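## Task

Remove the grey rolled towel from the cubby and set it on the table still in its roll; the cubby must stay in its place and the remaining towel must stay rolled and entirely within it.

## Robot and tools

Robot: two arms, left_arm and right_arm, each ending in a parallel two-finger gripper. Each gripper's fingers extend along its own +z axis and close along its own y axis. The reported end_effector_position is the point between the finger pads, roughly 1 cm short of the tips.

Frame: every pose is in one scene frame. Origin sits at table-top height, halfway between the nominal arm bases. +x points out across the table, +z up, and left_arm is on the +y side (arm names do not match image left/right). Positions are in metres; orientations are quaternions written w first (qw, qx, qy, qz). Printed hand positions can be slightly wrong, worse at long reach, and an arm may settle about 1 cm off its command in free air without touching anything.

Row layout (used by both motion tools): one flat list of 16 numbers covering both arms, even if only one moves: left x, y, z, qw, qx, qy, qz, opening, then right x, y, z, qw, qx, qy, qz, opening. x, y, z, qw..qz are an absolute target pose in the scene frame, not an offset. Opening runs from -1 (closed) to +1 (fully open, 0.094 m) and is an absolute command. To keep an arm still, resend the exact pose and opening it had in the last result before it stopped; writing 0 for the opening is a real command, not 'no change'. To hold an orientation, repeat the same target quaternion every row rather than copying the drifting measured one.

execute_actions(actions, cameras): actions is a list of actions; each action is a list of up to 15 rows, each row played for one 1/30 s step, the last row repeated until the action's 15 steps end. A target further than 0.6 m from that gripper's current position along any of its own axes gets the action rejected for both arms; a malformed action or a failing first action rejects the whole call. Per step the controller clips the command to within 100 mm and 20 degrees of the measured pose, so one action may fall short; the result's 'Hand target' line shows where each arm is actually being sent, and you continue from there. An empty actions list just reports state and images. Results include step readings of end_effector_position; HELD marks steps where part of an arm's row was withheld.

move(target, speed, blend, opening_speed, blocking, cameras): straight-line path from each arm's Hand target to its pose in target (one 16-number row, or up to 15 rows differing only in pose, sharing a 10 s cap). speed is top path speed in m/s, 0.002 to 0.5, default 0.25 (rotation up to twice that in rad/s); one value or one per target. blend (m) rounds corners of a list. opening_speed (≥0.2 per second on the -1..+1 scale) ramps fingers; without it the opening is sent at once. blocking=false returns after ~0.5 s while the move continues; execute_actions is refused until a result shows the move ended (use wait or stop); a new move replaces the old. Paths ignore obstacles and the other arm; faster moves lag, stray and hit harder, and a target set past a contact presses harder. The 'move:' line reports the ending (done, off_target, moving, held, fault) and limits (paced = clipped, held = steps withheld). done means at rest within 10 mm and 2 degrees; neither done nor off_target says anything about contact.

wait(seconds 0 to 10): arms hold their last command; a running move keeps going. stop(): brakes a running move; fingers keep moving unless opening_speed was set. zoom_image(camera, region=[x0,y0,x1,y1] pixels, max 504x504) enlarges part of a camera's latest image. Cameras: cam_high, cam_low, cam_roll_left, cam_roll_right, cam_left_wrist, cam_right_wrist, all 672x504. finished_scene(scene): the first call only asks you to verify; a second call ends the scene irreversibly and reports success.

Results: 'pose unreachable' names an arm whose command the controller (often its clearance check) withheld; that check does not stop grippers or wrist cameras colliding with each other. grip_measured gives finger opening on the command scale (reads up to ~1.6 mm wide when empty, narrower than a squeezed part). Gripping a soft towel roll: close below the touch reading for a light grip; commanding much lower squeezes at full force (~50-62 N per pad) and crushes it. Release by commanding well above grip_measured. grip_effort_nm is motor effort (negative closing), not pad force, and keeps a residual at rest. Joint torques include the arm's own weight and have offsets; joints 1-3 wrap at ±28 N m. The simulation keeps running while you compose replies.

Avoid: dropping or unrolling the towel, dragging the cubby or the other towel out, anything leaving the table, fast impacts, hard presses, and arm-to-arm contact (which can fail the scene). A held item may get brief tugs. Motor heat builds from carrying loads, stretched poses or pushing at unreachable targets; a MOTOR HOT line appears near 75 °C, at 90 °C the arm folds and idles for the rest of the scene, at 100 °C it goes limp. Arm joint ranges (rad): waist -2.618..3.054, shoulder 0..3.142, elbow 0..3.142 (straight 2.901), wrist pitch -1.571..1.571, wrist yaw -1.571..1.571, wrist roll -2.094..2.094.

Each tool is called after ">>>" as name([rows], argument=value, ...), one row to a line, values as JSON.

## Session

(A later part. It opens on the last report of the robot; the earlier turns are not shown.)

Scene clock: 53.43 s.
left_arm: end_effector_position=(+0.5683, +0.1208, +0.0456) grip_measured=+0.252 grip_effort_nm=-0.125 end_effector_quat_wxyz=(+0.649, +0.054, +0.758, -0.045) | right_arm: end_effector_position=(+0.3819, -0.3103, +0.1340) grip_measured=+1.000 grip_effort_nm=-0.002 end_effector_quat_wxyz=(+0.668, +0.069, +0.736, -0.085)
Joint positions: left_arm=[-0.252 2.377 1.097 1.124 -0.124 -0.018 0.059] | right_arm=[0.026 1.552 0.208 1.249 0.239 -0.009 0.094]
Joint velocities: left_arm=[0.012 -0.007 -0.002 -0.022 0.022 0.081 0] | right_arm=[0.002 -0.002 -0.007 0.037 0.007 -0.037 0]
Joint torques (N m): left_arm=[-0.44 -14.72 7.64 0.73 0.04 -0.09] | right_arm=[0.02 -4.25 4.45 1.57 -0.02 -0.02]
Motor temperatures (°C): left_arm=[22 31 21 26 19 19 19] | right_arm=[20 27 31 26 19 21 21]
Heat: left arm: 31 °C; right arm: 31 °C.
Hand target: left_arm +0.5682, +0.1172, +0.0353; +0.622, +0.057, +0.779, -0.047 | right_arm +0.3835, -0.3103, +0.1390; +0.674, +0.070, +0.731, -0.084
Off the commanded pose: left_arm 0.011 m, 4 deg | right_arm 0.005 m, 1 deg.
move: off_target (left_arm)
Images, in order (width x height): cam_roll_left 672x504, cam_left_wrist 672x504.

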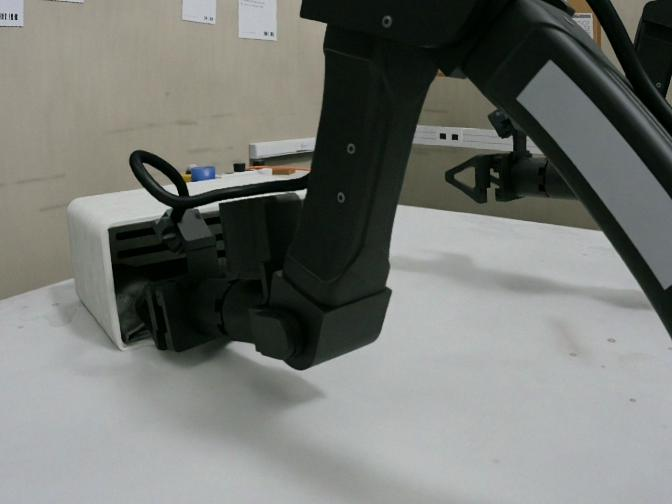

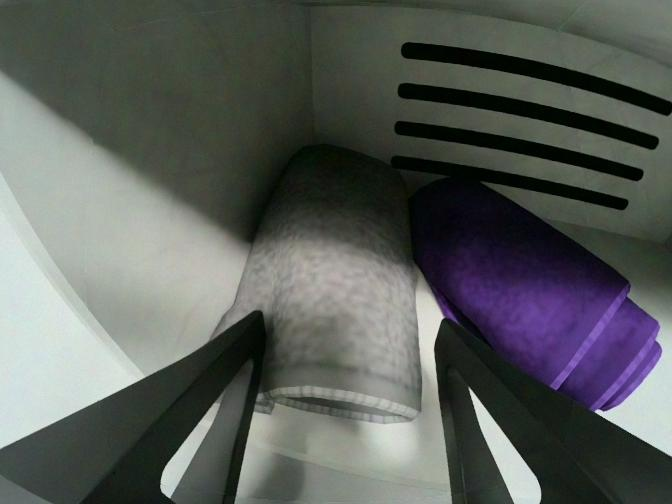

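>>> move(target=[0.569, 0.117, 0.030, 0.6205, 0.0580, 0.7806, -0.0461, -0.2, 0.3834, -0.3103, 0.1391, 0.674, 0.070, 0.731, -0.084, 1], cameras=["cam_left_wrist"], speed=0.06, opening_speed=0.6)

>>> move(target=[0.569, 0.117, 0.030, 0.6205, 0.0580, 0.7806, -0.0461, -0.65, 0.3834, -0.3103, 0.1391, 0.674, 0.070, 0.731, -0.084, 1], cameras=["cam_left_wrist"], speed=0.06, opening_speed=0.4)

Scene clock: 55.33 s.
left_arm: end_effector_position=(+0.5682, +0.1214, +0.0446) grip_measured=-0.197 grip_effort_nm=-0.159 end_effector_quat_wxyz=(+0.648, +0.053, +0.759, -0.044) | right_arm: end_effector_position=(+0.3819, -0.3103, +0.1340) grip_measured=+1.000 grip_effort_nm=-0.002 end_effector_quat_wxyz=(+0.668, +0.069, +0.736, -0.085)
Joint positions: left_arm=[-0.252 2.377 1.097 1.12 -0.127 -0.018 0.038] | right_arm=[0.026 1.552 0.208 1.249 0.239 -0.009 0.094]
Joint velocities: left_arm=[-0.002 -0.002 -0.002 0.037 0.022 0.007 -0.002] | right_arm=[-0.002 0.007 -0.007 0.066 -0.066 -0.066 0]
Joint torques (N m): left_arm=[-0.46 -13.34 7.76 0.91 0.05 -0.09] | right_arm=[0.03 -4.23 4.44 1.56 -0.02 -0.02]
Motor temperatures (°C): left_arm=[22 32 22 26 19 19 19] | right_arm=[20 27 31 26 19 21 21]
Heat: left arm: 32 °C; right arm: 31 °C.
Hand target: left_arm +0.5679, +0.1173, +0.0302; +0.622, +0.058, +0.780, -0.046 | right_arm +0.3835, -0.3103, +0.1390; +0.674, +0.070, +0.731, -0.084
Off the commanded pose: left_arm 0.015 m, 4 deg | right_arm 0.005 m, 1 deg.
move: off_target (left_arm)
Images, in order (width x height): cam_left_wrist 672x504.

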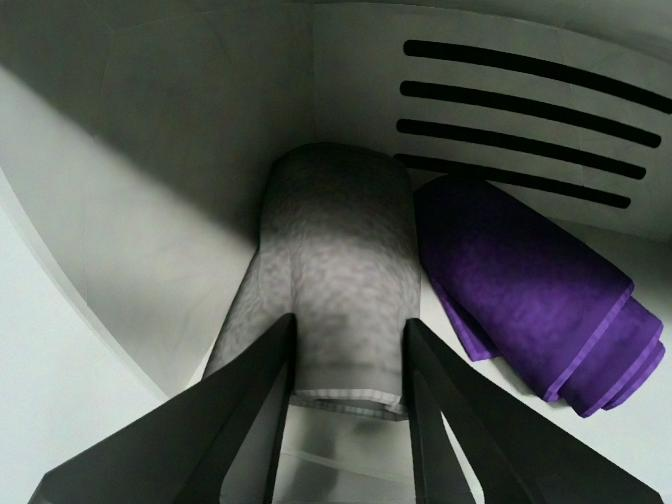

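Scene clock: 56.73 s.
left_arm: end_effector_position=(+0.5682, +0.1214, +0.0446) grip_measured=-0.648 grip_effort_nm=-0.608 end_effector_quat_wxyz=(+0.648, +0.053, +0.759, -0.044) | right_arm: end_effector_position=(+0.3819, -0.3103, +0.1340) grip_measured=+1.000 grip_effort_nm=-0.002 end_effector_quat_wxyz=(+0.668, +0.069, +0.736, -0.085)
Joint positions: left_arm=[-0.252 2.377 1.097 1.12 -0.128 -0.019 0.017] | right_arm=[0.026 1.552 0.208 1.249 0.239 -0.009 0.094]
Joint velocities: left_arm=[-0.012 0.007 -0.027 -0.051 -0.051 0.022 -0.003] | right_arm=[-0.002 0.002 -0.002 0.022 -0.007 -0.022 0]
Joint torques (N m): left_arm=[-0.46 -13.35 7.75 0.92 0.05 -0.08] | right_arm=[0.02 -4.25 4.45 1.57 -0.01 -0.02]
Motor temperatures (°C): left_arm=[22 32 22 26 19 19 19] | right_arm=[20 27 31 26 19 21 21]
Heat: left arm: 32 °C; right arm: 31 °C.
Hand target: left_arm +0.5679, +0.1173, +0.0303; +0.622, +0.057, +0.780, -0.046 | right_arm +0.3835, -0.3103, +0.1390; +0.674, +0.070, +0.731, -0.084
Off the commanded pose: left_arm 0.015 m, 4 deg | right_arm 0.005 m, 1 deg.
move: off_target (left_arm)
Images, in order (width x height): cam_left_wrist 672x504.

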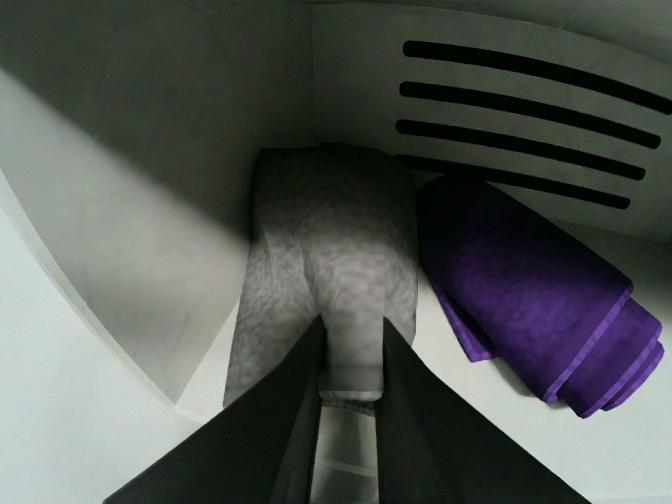

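>>> move(target=[0.530, 0.128, 0.050, 0.6300, 0.0657, 0.7718, -0.0536, -0.7, 0.3834, -0.3103, 0.1391, 0.674, 0.070, 0.731, -0.084, 1], cameras=["cam_left_wrist", "cam_roll_left", "cam_high"], speed=0.06)

Scene clock: 58.27 s.
left_arm: end_effector_position=(+0.5351, +0.1259, +0.0496) grip_measured=-0.700 grip_effort_nm=-0.720 end_effector_quat_wxyz=(+0.637, +0.063, +0.767, -0.052) | right_arm: end_effector_position=(+0.3819, -0.3103, +0.1340) grip_measured=+1.000 grip_effort_nm=-0.002 end_effector_quat_wxyz=(+0.668, +0.069, +0.736, -0.085)
Joint positions: left_arm=[-0.252 2.275 0.937 1.153 -0.102 -0.019 0.014] | right_arm=[0.026 1.552 0.208 1.249 0.239 -0.009 0.094]
Joint velocities: left_arm=[0.007 0.002 -0.007 0.022 0.037 -0.051 -0.004] | right_arm=[-0.012 -0.012 0.007 0.051 -0.037 -0.007 0]
Joint torques (N m): left_arm=[0.61 -14.68 3.58 1.63 0.12 0.02] | right_arm=[0.02 -4.23 4.45 1.57 -0.02 -0.02]
Motor temperatures (°C): left_arm=[22 32 22 26 19 19 19] | right_arm=[20 27 30 26 19 21 21]
Heat: left arm: 32 °C; right arm: 30 °C.
Hand target: left_arm +0.5300, +0.1281, +0.0499; +0.630, +0.065, +0.772, -0.054 | right_arm +0.3835, -0.3103, +0.1390; +0.674, +0.070, +0.731, -0.084
Off the commanded pose: left_arm 0.006 m, 1 deg | right_arm 0.005 m, 1 deg.
move: done
Images, in order (width x height): cam_high 672x504, cam_roll_left 672x504, cam_left_wrist 672x504.

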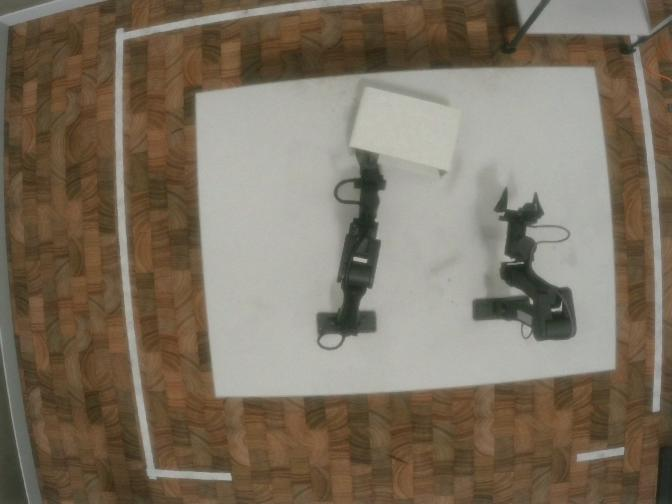

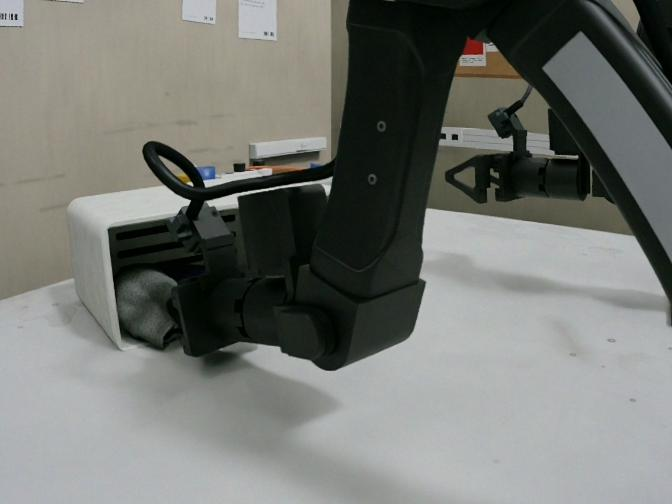

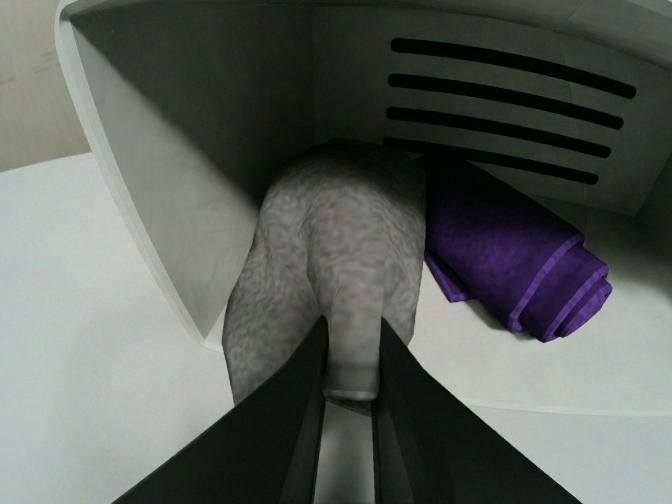

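>>> move([
  [0.430, 0.154, 0.056, 0.6385, 0.0700, 0.7640, -0.0600, -0.75, 0.3834, -0.3103, 0.1391, 0.674, 0.070, 0.731, -0.084, 1],
  [0.365, 0.178, 0.056, 0.6385, 0.0700, 0.7640, -0.0600, -0.75, 0.3834, -0.3103, 0.1391, 0.674, 0.070, 0.731, -0.084, 1],
], cameras=["cam_left_wrist", "cam_roll_left", "cam_high"], speed=0.08, blend=0.02)

Scene clock: 61.73 s.
left_arm: end_effector_position=(+0.3667, +0.1772, +0.0501) grip_measured=-0.743 grip_effort_nm=-0.926 end_effector_quat_wxyz=(+0.619, +0.067, +0.780, -0.059) | right_arm: end_effector_position=(+0.3819, -0.3103, +0.1340) grip_measured=+1.000 grip_effort_nm=-0.002 end_effector_quat_wxyz=(+0.668, +0.069, +0.736, -0.085)
Joint positions: left_arm=[-0.21 1.999 0.197 1.572 -0.043 -0.019 0.012] | right_arm=[0.026 1.552 0.208 1.249 0.239 -0.009 0.094]
Joint velocities: left_arm=[-0.007 -0.012 -0.007 0.066 0.051 0.007 -0.002] | right_arm=[0.002 -0.007 -0.002 -0.007 -0.037 0.007 0]
Joint torques (N m): left_arm=[0.87 -8.69 1.65 1.95 0.1 0.11] | right_arm=[0.01 -4.23 4.42 1.56 -0.02 -0.02]
Motor temperatures (°C): left_arm=[22 32 21 26 19 19 19] | right_arm=[20 27 30 26 19 21 21]
Heat: left arm: 32 °C; right arm: 30 °C.
Hand target: left_arm +0.3654, +0.1787, +0.0571; +0.626, +0.071, +0.774, -0.058 | right_arm +0.3835, -0.3103, +0.1390; +0.674, +0.070, +0.731, -0.084
Off the commanded pose: left_arm 0.006 m, 3 deg | right_arm 0.005 m, 1 deg.
joint sent to its limit (left arm) — joint 4 (wrist pitch), upper limit. The joint targets still meet the commanded pose.
move: off_target (left_arm)
Images, in order (width x height): cam_high 672x504, cam_roll_left 672x504, cam_left_wrist 672x504.

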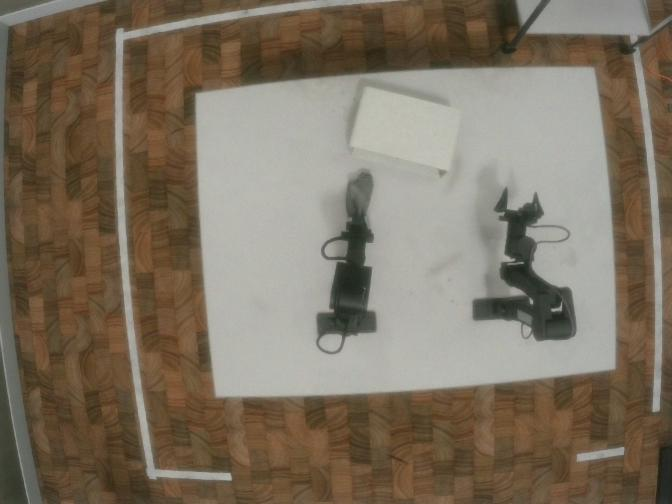

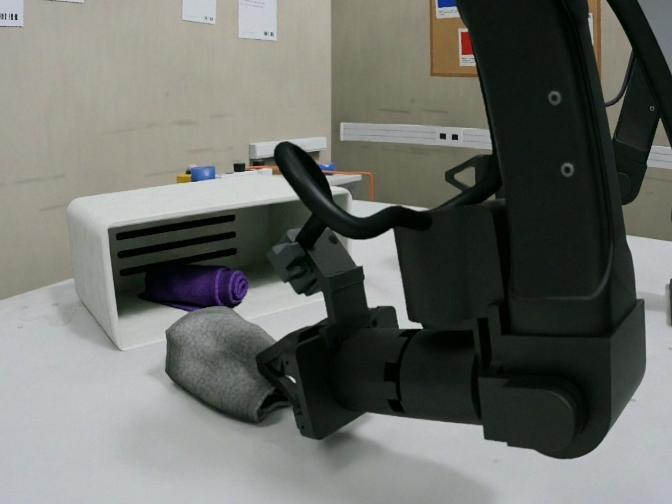

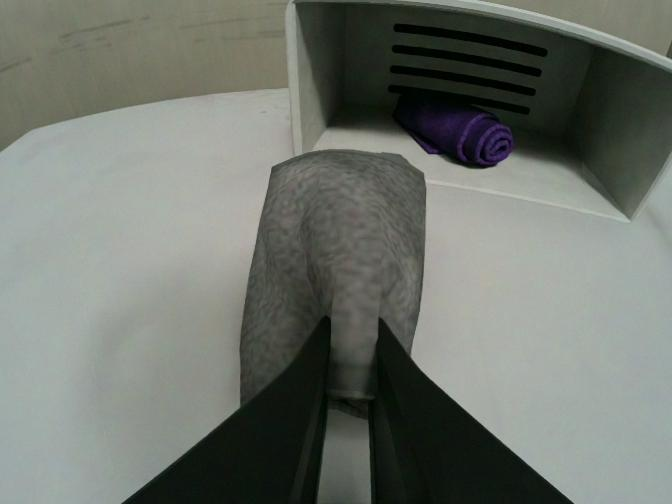

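>>> move(target=[0.368, 0.177, 0.040, 0.6385, 0.0700, 0.7640, -0.0600, -0.7, 0.3834, -0.3103, 0.1391, 0.674, 0.070, 0.731, -0.084, 1], cameras=[], speed=0.06)

>>> move(target=[0.368, 0.177, 0.040, 0.6385, 0.0700, 0.7640, -0.0600, 0.6, 0.3834, -0.3103, 0.1391, 0.674, 0.070, 0.731, -0.084, 1], cameras=["cam_left_wrist", "cam_roll_left", "cam_high"], speed=0.06, opening_speed=0.8)

Scene clock: 63.40 s.
left_arm: end_effector_position=(+0.3663, +0.1772, +0.0473) grip_measured=-0.698 grip_effort_nm=-0.637 end_effector_quat_wxyz=(+0.618, +0.068, +0.781, -0.059) | right_arm: end_effector_position=(+0.3819, -0.3103, +0.1340) grip_measured=+1.000 grip_effort_nm=-0.002 end_effector_quat_wxyz=(+0.668, +0.069, +0.736, -0.085)
Joint positions: left_arm=[-0.21 2.017 0.197 1.587 -0.042 -0.019 0.014] | right_arm=[0.026 1.552 0.208 1.249 0.239 -0.009 0.094]
Joint velocities: left_arm=[-0.007 0.002 -0.007 -0.037 0.022 0.051 0] | right_arm=[-0.012 -0.002 0.002 -0.037 -0.022 0.037 0]
Joint torques (N m): left_arm=[0.23 -4.74 3.75 1.79 0.02 0.09] | right_arm=[0.02 -4.25 4.44 1.57 -0.01 -0.02]
Motor temperatures (°C): left_arm=[22 32 21 27 19 19 19] | right_arm=[20 27 30 26 19 21 21]
Heat: left arm: 32 °C; right arm: 30 °C.
Hand target: left_arm +0.3680, +0.1770, +0.0406; +0.611, +0.071, +0.786, -0.057 | right_arm +0.3835, -0.3103, +0.1390; +0.674, +0.070, +0.731, -0.084
Off the commanded pose: left_arm 0.008 m, 3 deg | right_arm 0.005 m, 1 deg.
joint read past its limit (left arm) — joint 4 (wrist pitch), upper limit.
joint sent to its limit (left arm) — joint 4 (wrist pitch), upper limit. The joint targets are off in orientation, not in position.
move: off_target (left_arm)
No camera images: "cameras" was empty.

Scene clock: 65.27 s.
left_arm: end_effector_position=(+0.3664, +0.1772, +0.0474) grip_measured=+0.598 grip_effort_nm=0.100 end_effector_quat_wxyz=(+0.618, +0.068, +0.781, -0.059) | right_arm: end_effector_position=(+0.3819, -0.3103, +0.1340) grip_measured=+1.000 grip_effort_nm=-0.002 end_effector_quat_wxyz=(+0.668, +0.069, +0.736, -0.085)
Joint positions: left_arm=[-0.21 2.017 0.197 1.588 -0.042 -0.019 0.075] | right_arm=[0.026 1.552 0.208 1.249 0.239 -0.009 0.094]
Joint velocities: left_arm=[-0.007 0.017 -0.017 -0.007 0.037 0.081 0] | right_arm=[-0.022 -0.002 -0.012 -0.037 -0.051 -0.007 0]
Joint torques (N m): left_arm=[0.27 -4.71 3.77 1.77 0.02 0.09] | right_arm=[0.02 -4.23 4.44 1.56 -0.01 -0.02]
Motor temperatures (°C): left_arm=[22 31 21 27 19 19 19] | right_arm=[20 27 30 26 19 21 21]
Heat: left arm: 31 °C; right arm: 30 °C.
Hand target: left_arm +0.3680, +0.1770, +0.0404; +0.611, +0.071, +0.786, -0.057 | right_arm +0.3835, -0.3103, +0.1390; +0.674, +0.070, +0.731, -0.084
Off the commanded pose: left_arm 0.008 m, 3 deg | right_arm 0.005 m, 1 deg.
joint read past its limit (left arm) — joint 4 (wrist pitch), upper limit.
joint sent to its limit (left arm) — joint 4 (wrist pitch), upper limit. The joint targets are off in orientation, not in position.
move: off_target (left_arm)
Images, in order (width x height): cam_high 672x504, cam_roll_left 672x504, cam_left_wrist 672x504.

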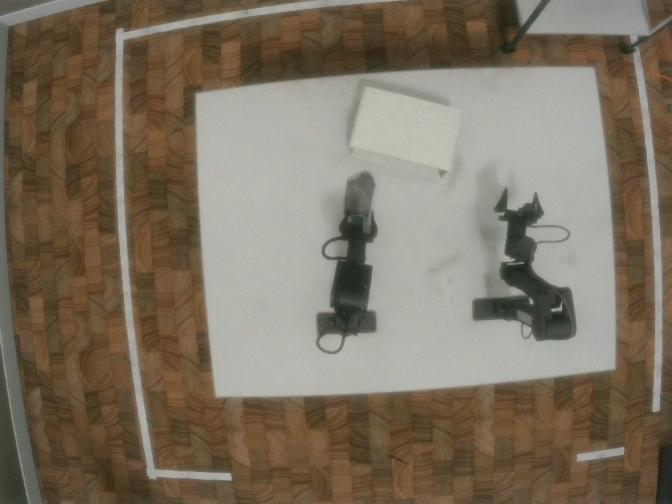

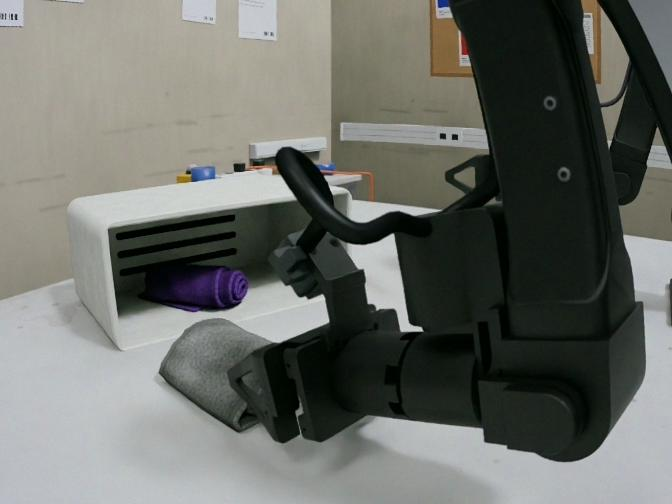

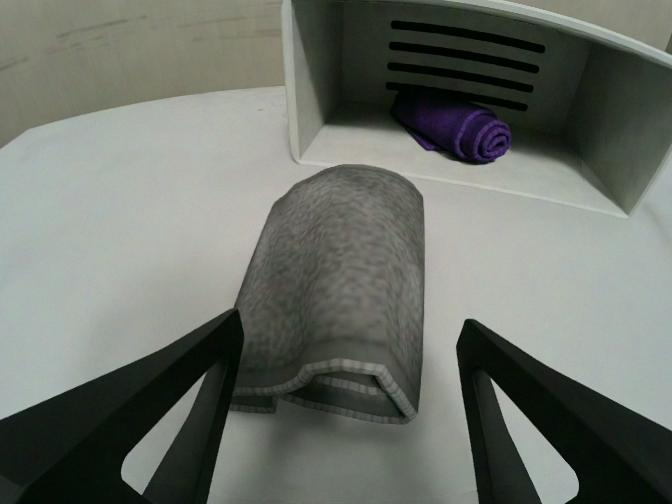

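>>> move([
  [0.36, 0.178, 0.085, 0.6385, 0.0700, 0.7640, -0.0600, 0.6, 0.3834, -0.3103, 0.1391, 0.674, 0.070, 0.731, -0.084, 1],
  [0.32, 0.180, 0.18, 0.68, 0.0700, 0.7280, -0.0600, 0.6, 0.3834, -0.3103, 0.1391, 0.674, 0.070, 0.731, -0.084, 1],
], cameras=["cam_left_wrist", "cam_roll_left", "cam_high", "cam_low"], speed=[0.08,0.2])

>>> zoom_image(camera="cam_high", region=[280, 80, 480, 240])

>>> zoom_image(camera="cam_roll_left", region=[60, 160, 360, 440])

Scene clock: 68.70 s.
left_arm: end_effector_position=(+0.3157, +0.1823, +0.1677) grip_measured=+0.598 grip_effort_nm=0.100 end_effector_quat_wxyz=(+0.674, +0.070, +0.733, -0.061) | right_arm: end_effector_position=(+0.3819, -0.3103, +0.1340) grip_measured=+1.000 grip_effort_nm=0.002 end_effector_quat_wxyz=(+0.668, +0.069, +0.736, -0.085)
Joint positions: left_arm=[-0.248 0.971 0.105 0.781 -0.077 -0.002 0.075] | right_arm=[0.026 1.552 0.208 1.249 0.239 -0.009 0.094]
Joint velocities: left_arm=[-0.017 -0.002 -0.017 -0.007 -0.022 -0.022 0] | right_arm=[-0.002 -0.002 -0.002 0.007 -0.066 -0.051 0]
Joint torques (N m): left_arm=[-0.83 -1.78 11.44 1.54 -0.16 0.09] | right_arm=[0.03 -4.25 4.42 1.56 -0.02 -0.02]
Motor temperatures (°C): left_arm=[22 31 21 27 19 19 19] | right_arm=[20 27 30 26 19 21 21]
Heat: left arm: 31 °C; right arm: 30 °C.
Hand target: left_arm +0.3199, +0.1803, +0.1795; +0.680, +0.071, +0.727, -0.059 | right_arm +0.3835, -0.3103, +0.1390; +0.674, +0.070, +0.731, -0.084
Off the commanded pose: left_arm 0.013 m, 1 deg | right_arm 0.005 m, 1 deg.
move: off_target (left_arm)
Images, in order (width x height): cam_high 672x504, cam_low 672x504, cam_roll_left 672x504, cam_left_wrist 672x504.

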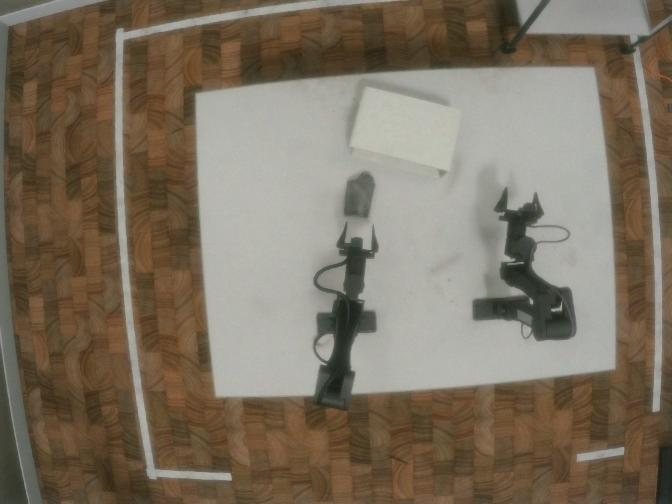

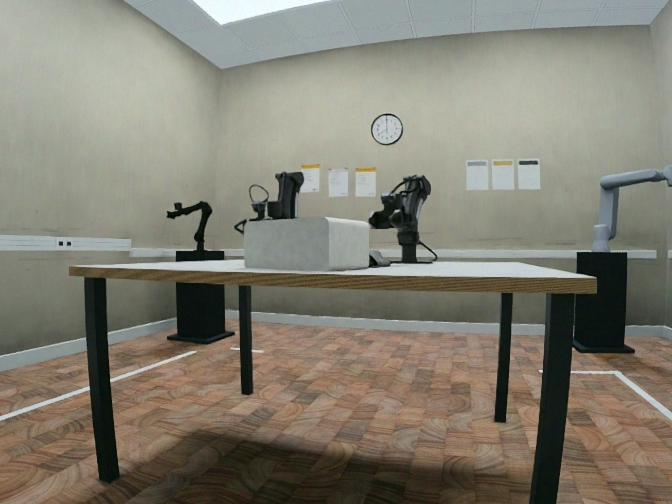

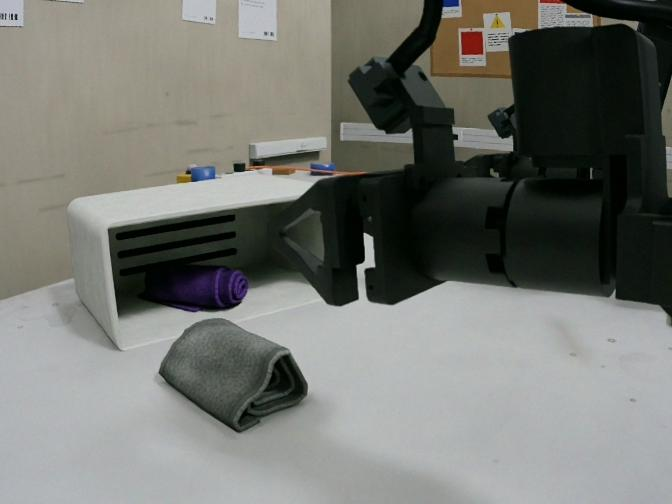

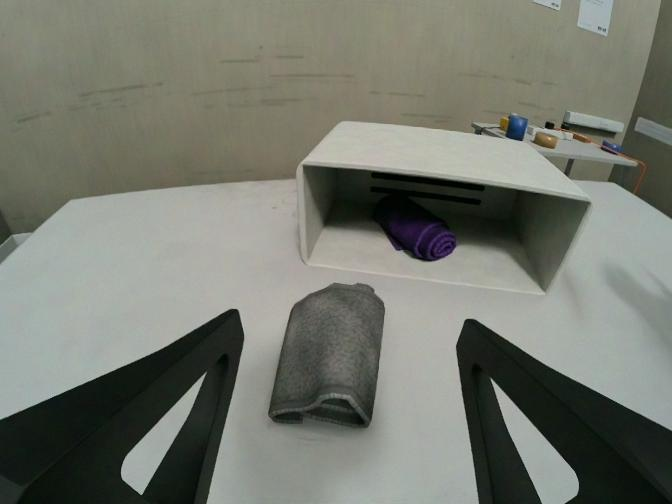

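Scaled by 2.520 from the camera's 672x504 image, which has a finer 960x720 frame.

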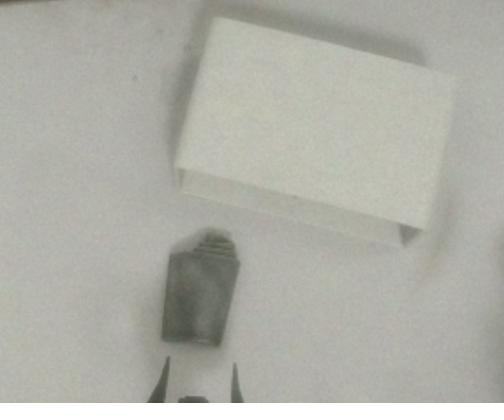

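Scaled by 1.680 from the camera's 672x504 image, which has a finer 960x720 frame.

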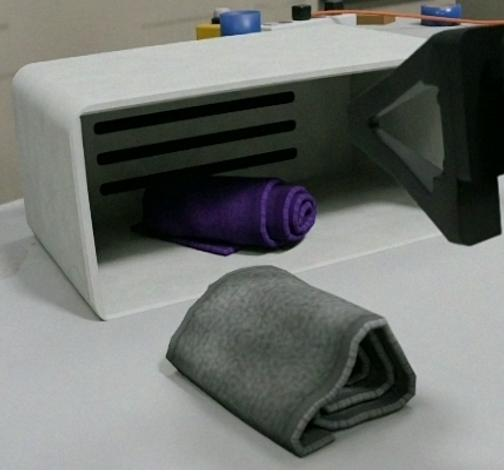

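>>> move([
  [0.37, 0.175, 0.11, 0.4988, 0.0604, 0.8639, -0.0349, 1.0, 0.3834, -0.3103, 0.1391, 0.674, 0.070, 0.731, -0.084, 1],
  [0.386, 0.173, 0.058, 0.4988, 0.0604, 0.8639, -0.0349, 1.0, 0.3834, -0.3103, 0.1391, 0.674, 0.070, 0.731, -0.084, 1],
], cameras=["cam_left_wrist", "cam_roll_left", "cam_high"], speed=[0.2,0.08])

Scene clock: 74.47 s.
left_arm: end_effector_position=(+0.3903, +0.1676, +0.0678) grip_measured=+0.998 grip_effort_nm=0.095 end_effector_quat_wxyz=(+0.508, +0.065, +0.858, -0.040) | right_arm: end_effector_position=(+0.3819, -0.3103, +0.1340) grip_measured=+1.000 grip_effort_nm=-0.002 end_effector_quat_wxyz=(+0.668, +0.069, +0.736, -0.085)
Joint positions: left_arm=[-0.241 1.578 0.453 0.623 -0.089 -0.053 0.094] | right_arm=[0.026 1.552 0.208 1.249 0.239 -0.009 0.094]
Joint velocities: left_arm=[-0.017 -0.007 -0.007 0.037 -0.066 0.037 0] | right_arm=[-0.022 0.007 -0.007 0.007 0.007 -0.066 0]
Joint torques (N m): left_arm=[0.87 -4.89 5.37 1.71 -0.08 -0.06] | right_arm=[0.01 -4.23 4.45 1.57 -0.01 -0.02]
Motor temperatures (°C): left_arm=[22 30 22 27 19 19 19] | right_arm=[20 27 30 26 19 21 21]
Heat: left arm: 30 °C; right arm: 30 °C.
Hand target: left_arm +0.3862, +0.1725, +0.0579; +0.498, +0.058, +0.864, -0.037 | right_arm +0.3835, -0.3103, +0.1390; +0.674, +0.070, +0.731, -0.084
Off the commanded pose: left_arm 0.012 m, 1 deg | right_arm 0.005 m, 1 deg.
move: off_target (left_arm)
Images, in order (width x height): cam_high 672x504, cam_roll_left 672x504, cam_left_wrist 672x504.

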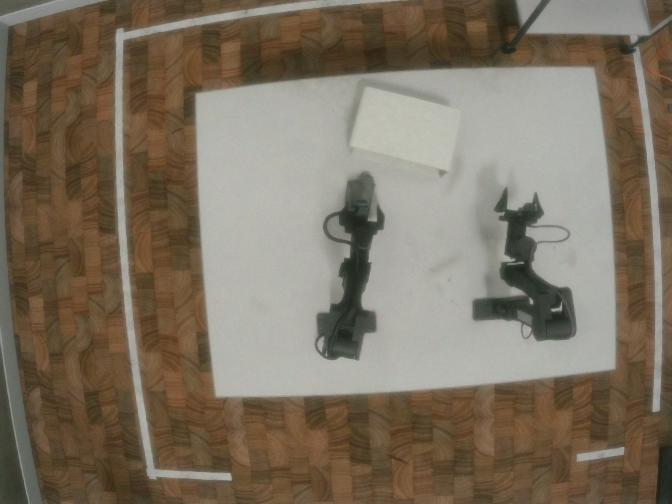

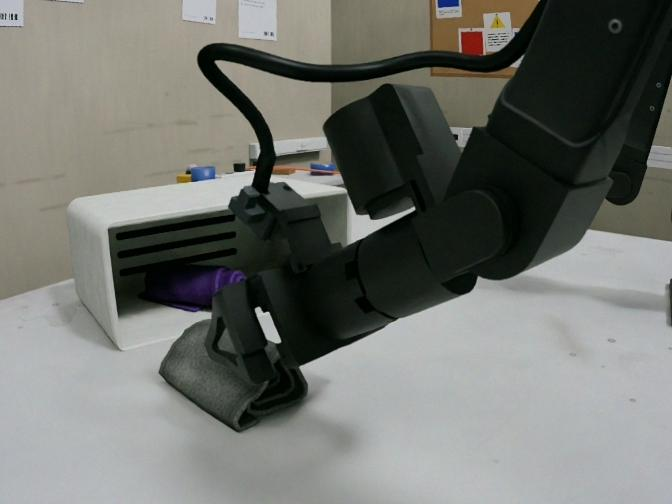

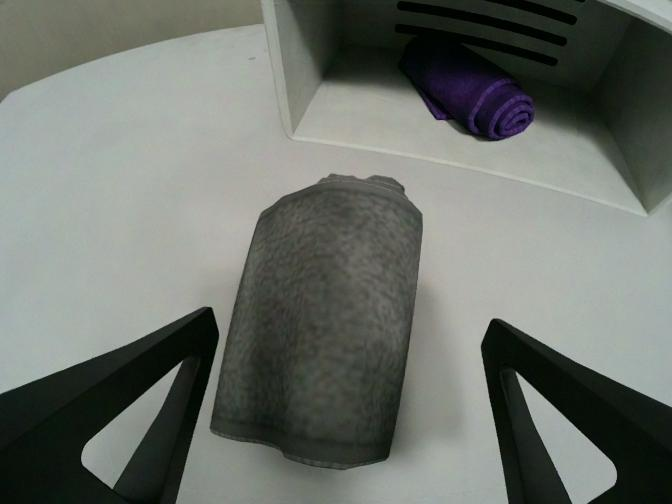

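>>> move([
  [0.387, 0.186, 0.052, 0.4988, 0.0604, 0.8639, -0.0349, 1.0, 0.3834, -0.3103, 0.1391, 0.674, 0.070, 0.731, -0.084, 1],
  [0.388, 0.186, 0.028, 0.4988, 0.0604, 0.8639, -0.0349, 1.0, 0.3834, -0.3103, 0.1391, 0.674, 0.070, 0.731, -0.084, 1],
], cameras=["cam_left_wrist", "cam_roll_left"], speed=[0.1,0.06])

Scene clock: 76.30 s.
left_arm: end_effector_position=(+0.3944, +0.1842, +0.0394) grip_measured=+0.998 grip_effort_nm=0.095 end_effector_quat_wxyz=(+0.511, +0.055, +0.857, -0.036) | right_arm: end_effector_position=(+0.3819, -0.3103, +0.1340) grip_measured=+1.000 grip_effort_nm=0.002 end_effector_quat_wxyz=(+0.668, +0.069, +0.736, -0.085)
Joint positions: left_arm=[-0.183 1.728 0.413 0.819 -0.056 -0.037 0.094] | right_arm=[0.026 1.552 0.208 1.249 0.239 -0.009 0.094]
Joint velocities: left_arm=[-0.012 0.007 -0.002 0.007 -0.051 -0.037 -0.002] | right_arm=[-0.002 -0.002 0.012 0.037 0.007 -0.022 0]
Joint torques (N m): left_arm=[0.64 -5.31 4.11 1.71 0.08 0.13] | right_arm=[0.03 -4.22 4.45 1.57 -0.02 -0.02]
Motor temperatures (°C): left_arm=[22 29 22 27 19 19 19] | right_arm=[20 27 30 27 19 21 21]
Heat: left arm: 29 °C; right arm: 30 °C.
Hand target: left_arm +0.3878, +0.1861, +0.0283; +0.499, +0.060, +0.864, -0.035 | right_arm +0.3835, -0.3103, +0.1390; +0.674, +0.070, +0.731, -0.084
Off the commanded pose: left_arm 0.013 m, 2 deg | right_arm 0.005 m, 1 deg.
move: off_target (left_arm)
Images, in order (width x height): cam_roll_left 672x504, cam_left_wrist 672x504.

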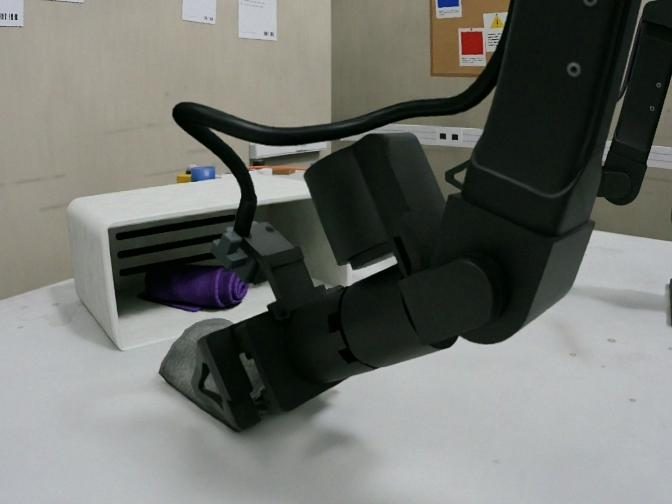

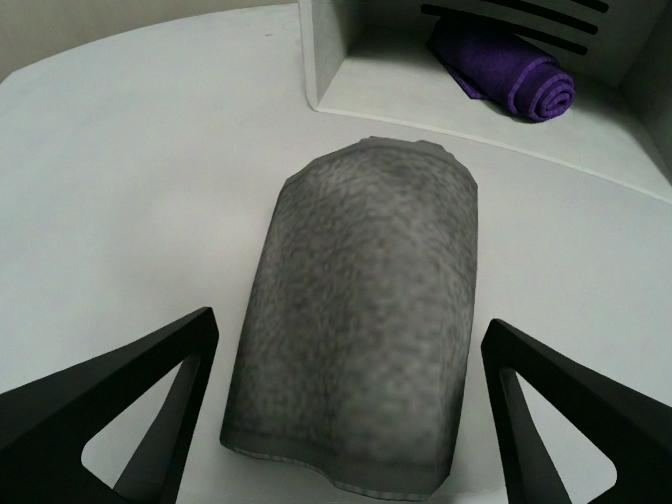

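>>> move(target=[0.388,0.186,0.028,0.4988,0.0604,0.8639,-0.0349,-0.5,0.3834,-0.3103,0.1391,0.674,0.070,0.731,-0.084,1], opening_speed=0.8, cameras=["cam_high","cam_left_wrist"])

Scene clock: 80.47 s.
left_arm: end_effector_position=(+0.3969, +0.1833, +0.0442) grip_measured=-0.491 grip_effort_nm=-0.501 end_effector_quat_wxyz=(+0.520, +0.054, +0.851, -0.038) | right_arm: end_effector_position=(+0.3819, -0.3103, +0.1340) grip_measured=+1.000 grip_effort_nm=0.007 end_effector_quat_wxyz=(+0.668, +0.069, +0.736, -0.085)
Joint positions: left_arm=[-0.183 1.728 0.413 0.841 -0.054 -0.037 0.024] | right_arm=[0.026 1.552 0.208 1.249 0.239 -0.009 0.094]
Joint velocities: left_arm=[-0.002 0.002 0.007 0.037 -0.007 -0.037 -0.001] | right_arm=[0.007 -0.002 -0.017 -0.007 -0.022 0.007 0]
Joint torques (N m): left_arm=[0.64 -5.39 4.1 1.55 0.07 0.12] | right_arm=[0.02 -4.23 4.45 1.56 -0.02 -0.02]
Motor temperatures (°C): left_arm=[22 29 22 27 19 19 19] | right_arm=[20 27 30 27 19 21 21]
Heat: left arm: 29 °C; right arm: 30 °C.
Hand target: left_arm +0.3877, +0.1860, +0.0284; +0.499, +0.060, +0.864, -0.035 | right_arm +0.3835, -0.3103, +0.1390; +0.674, +0.070, +0.731, -0.084
Off the commanded pose: left_arm 0.019 m, 3 deg | right_arm 0.005 m, 1 deg.
move: off_target (left_arm)
Images, in order (width x height): cam_high 672x504, cam_left_wrist 672x504.

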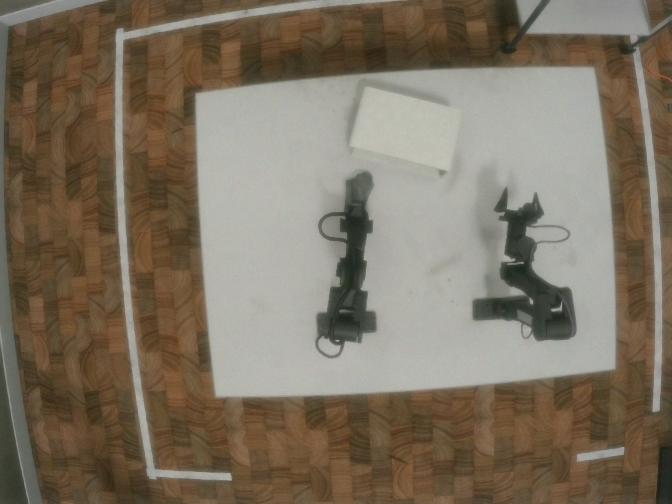

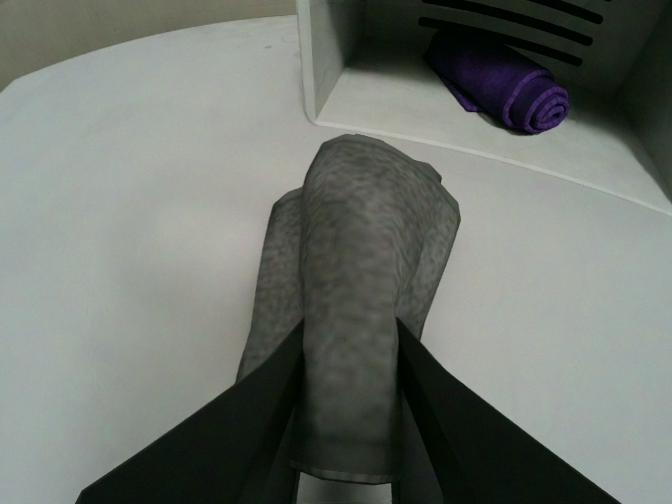

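>>> move([
  [0.385,0.2,0.045,0.4988,0.0604,0.8639,-0.0349,-0.6,0.3834,-0.3103,0.1391,0.674,0.070,0.731,-0.084,1],
  [0.37,0.285,0.045,0.4988,0.0604,0.8639,-0.0349,-0.6,0.3834,-0.3103,0.1391,0.674,0.070,0.731,-0.084,1],
  [0.37,0.285,0.032,0.4988,0.0604,0.8639,-0.0349,-0.6,0.3834,-0.3103,0.1391,0.674,0.070,0.731,-0.084,1],
], speed=0.08, cameras=["cam_high","cam_left_wrist","cam_roll_left"])

Scene clock: 83.10 s.
left_arm: end_effector_position=(+0.3805, +0.2873, +0.0476) grip_measured=-0.599 grip_effort_nm=-1.043 end_effector_quat_wxyz=(+0.518, +0.059, +0.853, -0.027) | right_arm: end_effector_position=(+0.3819, -0.3103, +0.1340) grip_measured=+1.000 grip_effort_nm=0.002 end_effector_quat_wxyz=(+0.668, +0.069, +0.736, -0.085)
Joint positions: left_arm=[0.248 1.649 0.369 0.773 0.312 0.186 0.019] | right_arm=[0.026 1.552 0.208 1.249 0.239 -0.009 0.094]
Joint velocities: left_arm=[0.017 -0.012 0.007 -0.022 0.007 0.051 0.001] | right_arm=[0.002 -0.002 -0.007 0.022 0.037 0.037 0]
Joint torques (N m): left_arm=[0.72 -4.45 3.88 1.6 0.24 0.08] | right_arm=[0.02 -4.23 4.44 1.57 -0.02 -0.03]
Motor temperatures (°C): left_arm=[22 29 21 27 19 19 19] | right_arm=[20 27 30 27 19 21 21]
Heat: left arm: 29 °C; right arm: 30 °C.
Hand target: left_arm +0.3708, +0.2851, +0.0330; +0.500, +0.060, +0.863, -0.034 | right_arm +0.3835, -0.3103, +0.1390; +0.674, +0.070, +0.731, -0.084
Off the commanded pose: left_arm 0.019 m, 3 deg | right_arm 0.005 m, 1 deg.
move: off_target (left_arm)
Images, in order (width x height): cam_high 672x504, cam_roll_left 672x504, cam_left_wrist 672x504.

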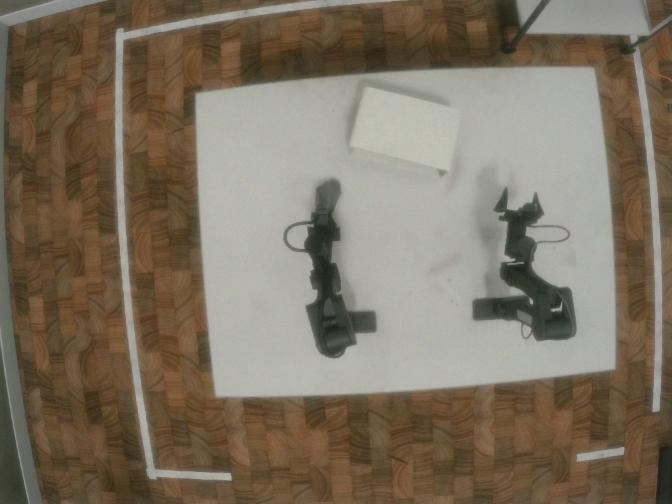

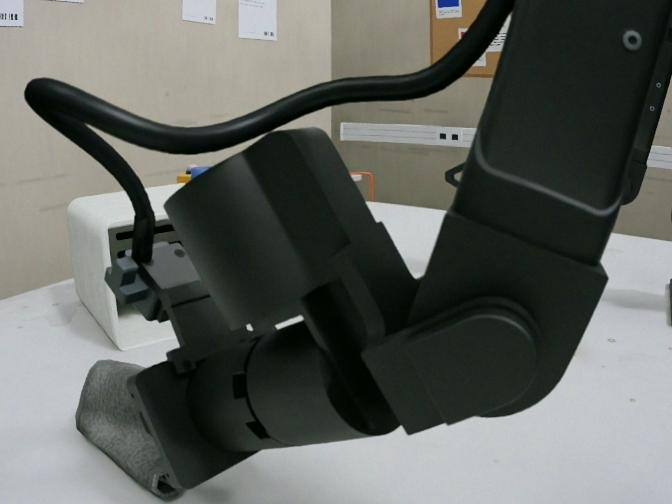

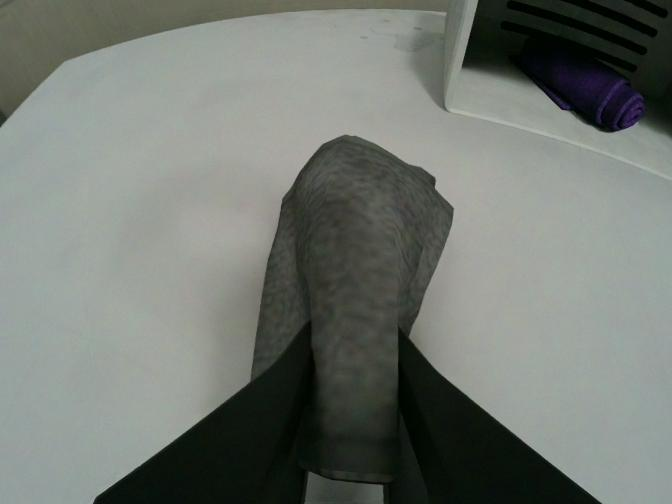

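>>> move(target=[0.37,0.285,0.020,0.4988,0.0604,0.8639,-0.0349,-0.6,0.3834,-0.3103,0.1391,0.674,0.070,0.731,-0.084,1], speed=0.08, cameras=[])

>>> move(target=[0.37,0.285,0.020,0.4988,0.0604,0.8639,-0.0349,0.9,0.3834,-0.3103,0.1391,0.674,0.070,0.731,-0.084,1], opening_speed=0.8, cameras=["cam_left_wrist"])

>>> move(target=[0.33,0.28,0.16,0.4988,0.0604,0.8639,-0.0349,0.9,0.3834,-0.3103,0.1391,0.674,0.070,0.731,-0.084,1], speed=0.15, cameras=["cam_left_wrist","cam_high","cam_roll_left","cam_low"])

Scene clock: 84.77 s.
left_arm: end_effector_position=(+0.3837, +0.2868, +0.0448) grip_measured=-0.599 grip_effort_nm=-1.038 end_effector_quat_wxyz=(+0.533, +0.063, +0.844, -0.025) | right_arm: end_effector_position=(+0.3819, -0.3103, +0.1340) grip_measured=+1.000 grip_effort_nm=0.002 end_effector_quat_wxyz=(+0.668, +0.069, +0.736, -0.085)
Joint positions: left_arm=[0.248 1.709 0.355 0.882 0.319 0.186 0.019] | right_arm=[0.026 1.552 0.208 1.249 0.239 -0.009 0.094]
Joint velocities: left_arm=[-0.017 -0.022 -0.017 0.022 -0.007 -0.022 0] | right_arm=[-0.002 -0.012 -0.017 -0.066 -0.051 -0.022 0]
Joint torques (N m): left_arm=[0.8 -4.03 3.36 1.3 0.18 0.11] | right_arm=[0.02 -4.25 4.45 1.56 -0.02 -0.02]
Motor temperatures (°C): left_arm=[22 29 21 27 19 19 19] | right_arm=[20 27 30 27 19 21 21]
Heat: left arm: 29 °C; right arm: 30 °C.
Hand target: left_arm +0.3692, +0.2848, +0.0212; +0.499, +0.060, +0.864, -0.035 | right_arm +0.3835, -0.3103, +0.1390; +0.674, +0.070, +0.731, -0.084
Off the commanded pose: left_arm 0.028 m, 5 deg | right_arm 0.005 m, 1 deg.
move: off_target (left_arm)
No camera images: "cameras" was empty.

Scene clock: 86.87 s.
left_arm: end_effector_position=(+0.3819, +0.2863, +0.0389) grip_measured=+0.898 grip_effort_nm=0.100 end_effector_quat_wxyz=(+0.525, +0.062, +0.848, -0.027) | right_arm: end_effector_position=(+0.3819, -0.3103, +0.1340) grip_measured=+1.000 grip_effort_nm=0.002 end_effector_quat_wxyz=(+0.668, +0.069, +0.736, -0.085)
Joint positions: left_arm=[0.248 1.721 0.354 0.877 0.319 0.187 0.089] | right_arm=[0.026 1.552 0.208 1.249 0.239 -0.009 0.094]
Joint velocities: left_arm=[0.007 -0.007 -0.007 -0.007 -0.051 0.051 0] | right_arm=[-0.002 0.007 0.017 -0.066 -0.007 -0.037 0]
Joint torques (N m): left_arm=[0.81 -4.75 3.45 1.4 0.18 0.11] | right_arm=[0.03 -4.23 4.45 1.56 -0.01 -0.02]
Motor temperatures (°C): left_arm=[22 29 21 27 19 19 19] | right_arm=[20 27 30 27 19 21 21]
Heat: left arm: 29 °C; right arm: 30 °C.
Hand target: left_arm +0.3697, +0.2848, +0.0207; +0.499, +0.060, +0.864, -0.035 | right_arm +0.3835, -0.3103, +0.1390; +0.674, +0.070, +0.731, -0.084
Off the commanded pose: left_arm 0.022 m, 4 deg | right_arm 0.005 m, 1 deg.
move: off_target (left_arm)
Images, in order (width x height): cam_left_wrist 672x504.

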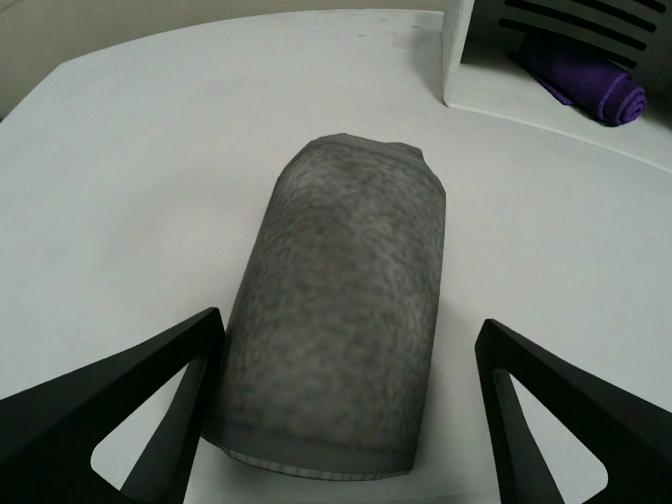

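Scene clock: 88.77 s.
left_arm: end_effector_position=(+0.3282, +0.2791, +0.1492) grip_measured=+0.898 grip_effort_nm=0.100 end_effector_quat_wxyz=(+0.494, +0.055, +0.867, -0.036) | right_arm: end_effector_position=(+0.3819, -0.3103, +0.1340) grip_measured=+1.000 grip_effort_nm=0.002 end_effector_quat_wxyz=(+0.668, +0.069, +0.736, -0.085)
Joint positions: left_arm=[0.274 1.007 0.511 -0.072 0.337 0.2 0.089] | right_arm=[0.026 1.552 0.208 1.249 0.239 -0.009 0.094]
Joint velocities: left_arm=[-0.007 0.012 0.002 0.007 -0.022 0.066 0] | right_arm=[0.007 0.012 0.017 -0.007 0.051 0.022 0]
Joint torques (N m): left_arm=[0.88 -2.21 12.11 1.32 0.25 0.12] | right_arm=[0.02 -4.23 4.44 1.57 -0.02 -0.02]
Motor temperatures (°C): left_arm=[22 29 22 27 19 19 19] | right_arm=[20 27 30 27 19 21 21]
Heat: left arm: 29 °C; right arm: 30 °C.
Hand target: left_arm +0.3308, +0.2805, +0.1598; +0.499, +0.060, +0.864, -0.035 | right_arm +0.3835, -0.3103, +0.1390; +0.674, +0.070, +0.731, -0.084
Off the commanded pose: left_arm 0.011 m, 1 deg | right_arm 0.005 m, 1 deg.
move: off_target (left_arm)
Images, in order (width x height): cam_high 672x504, cam_low 672x504, cam_roll_left 672x504, cam_left_wrist 672x504.

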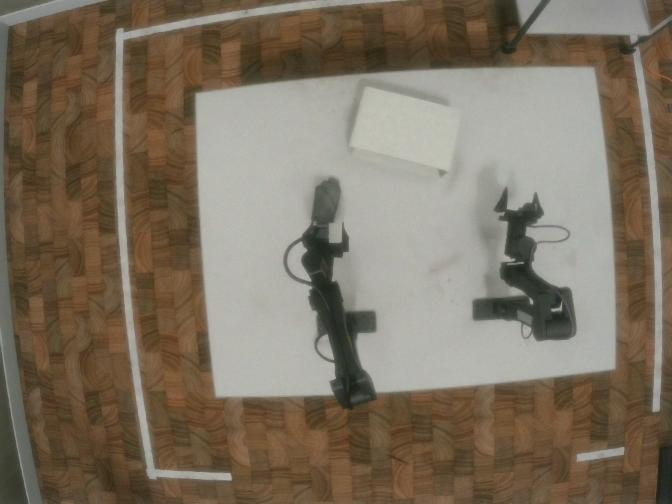

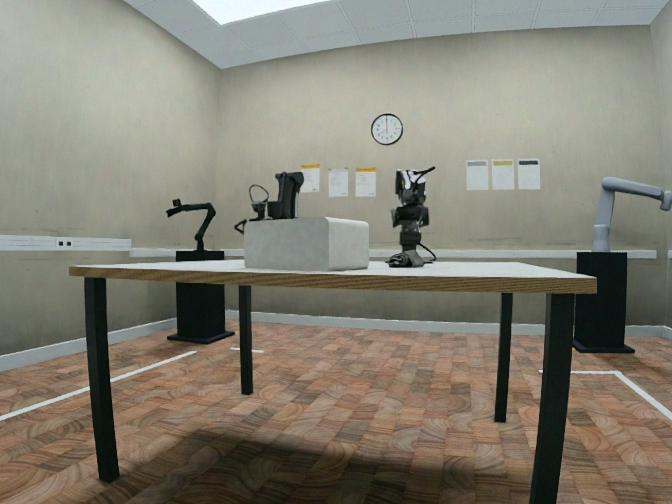

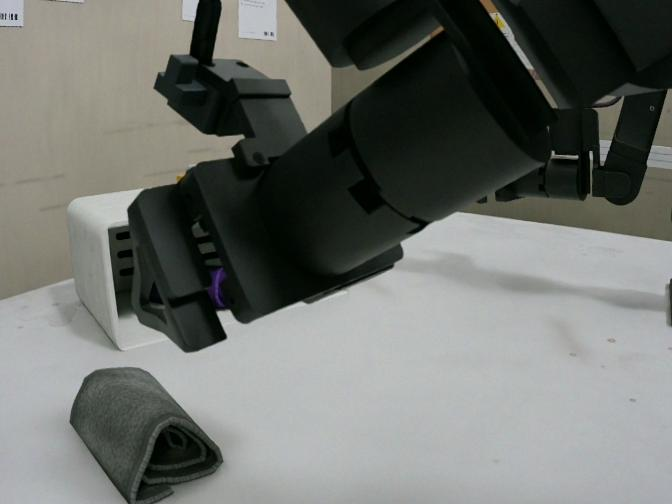

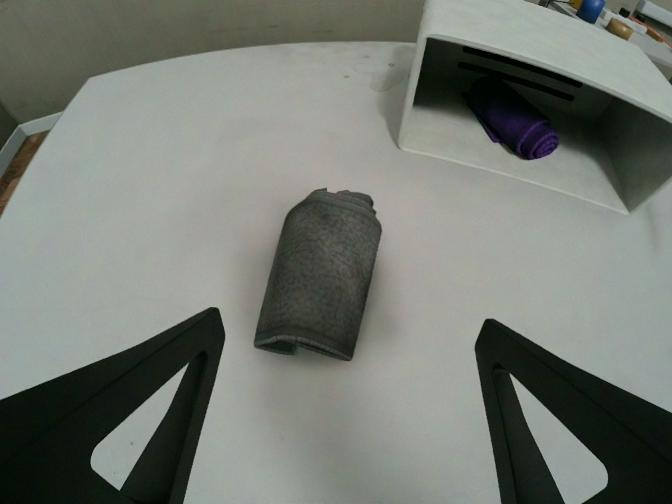

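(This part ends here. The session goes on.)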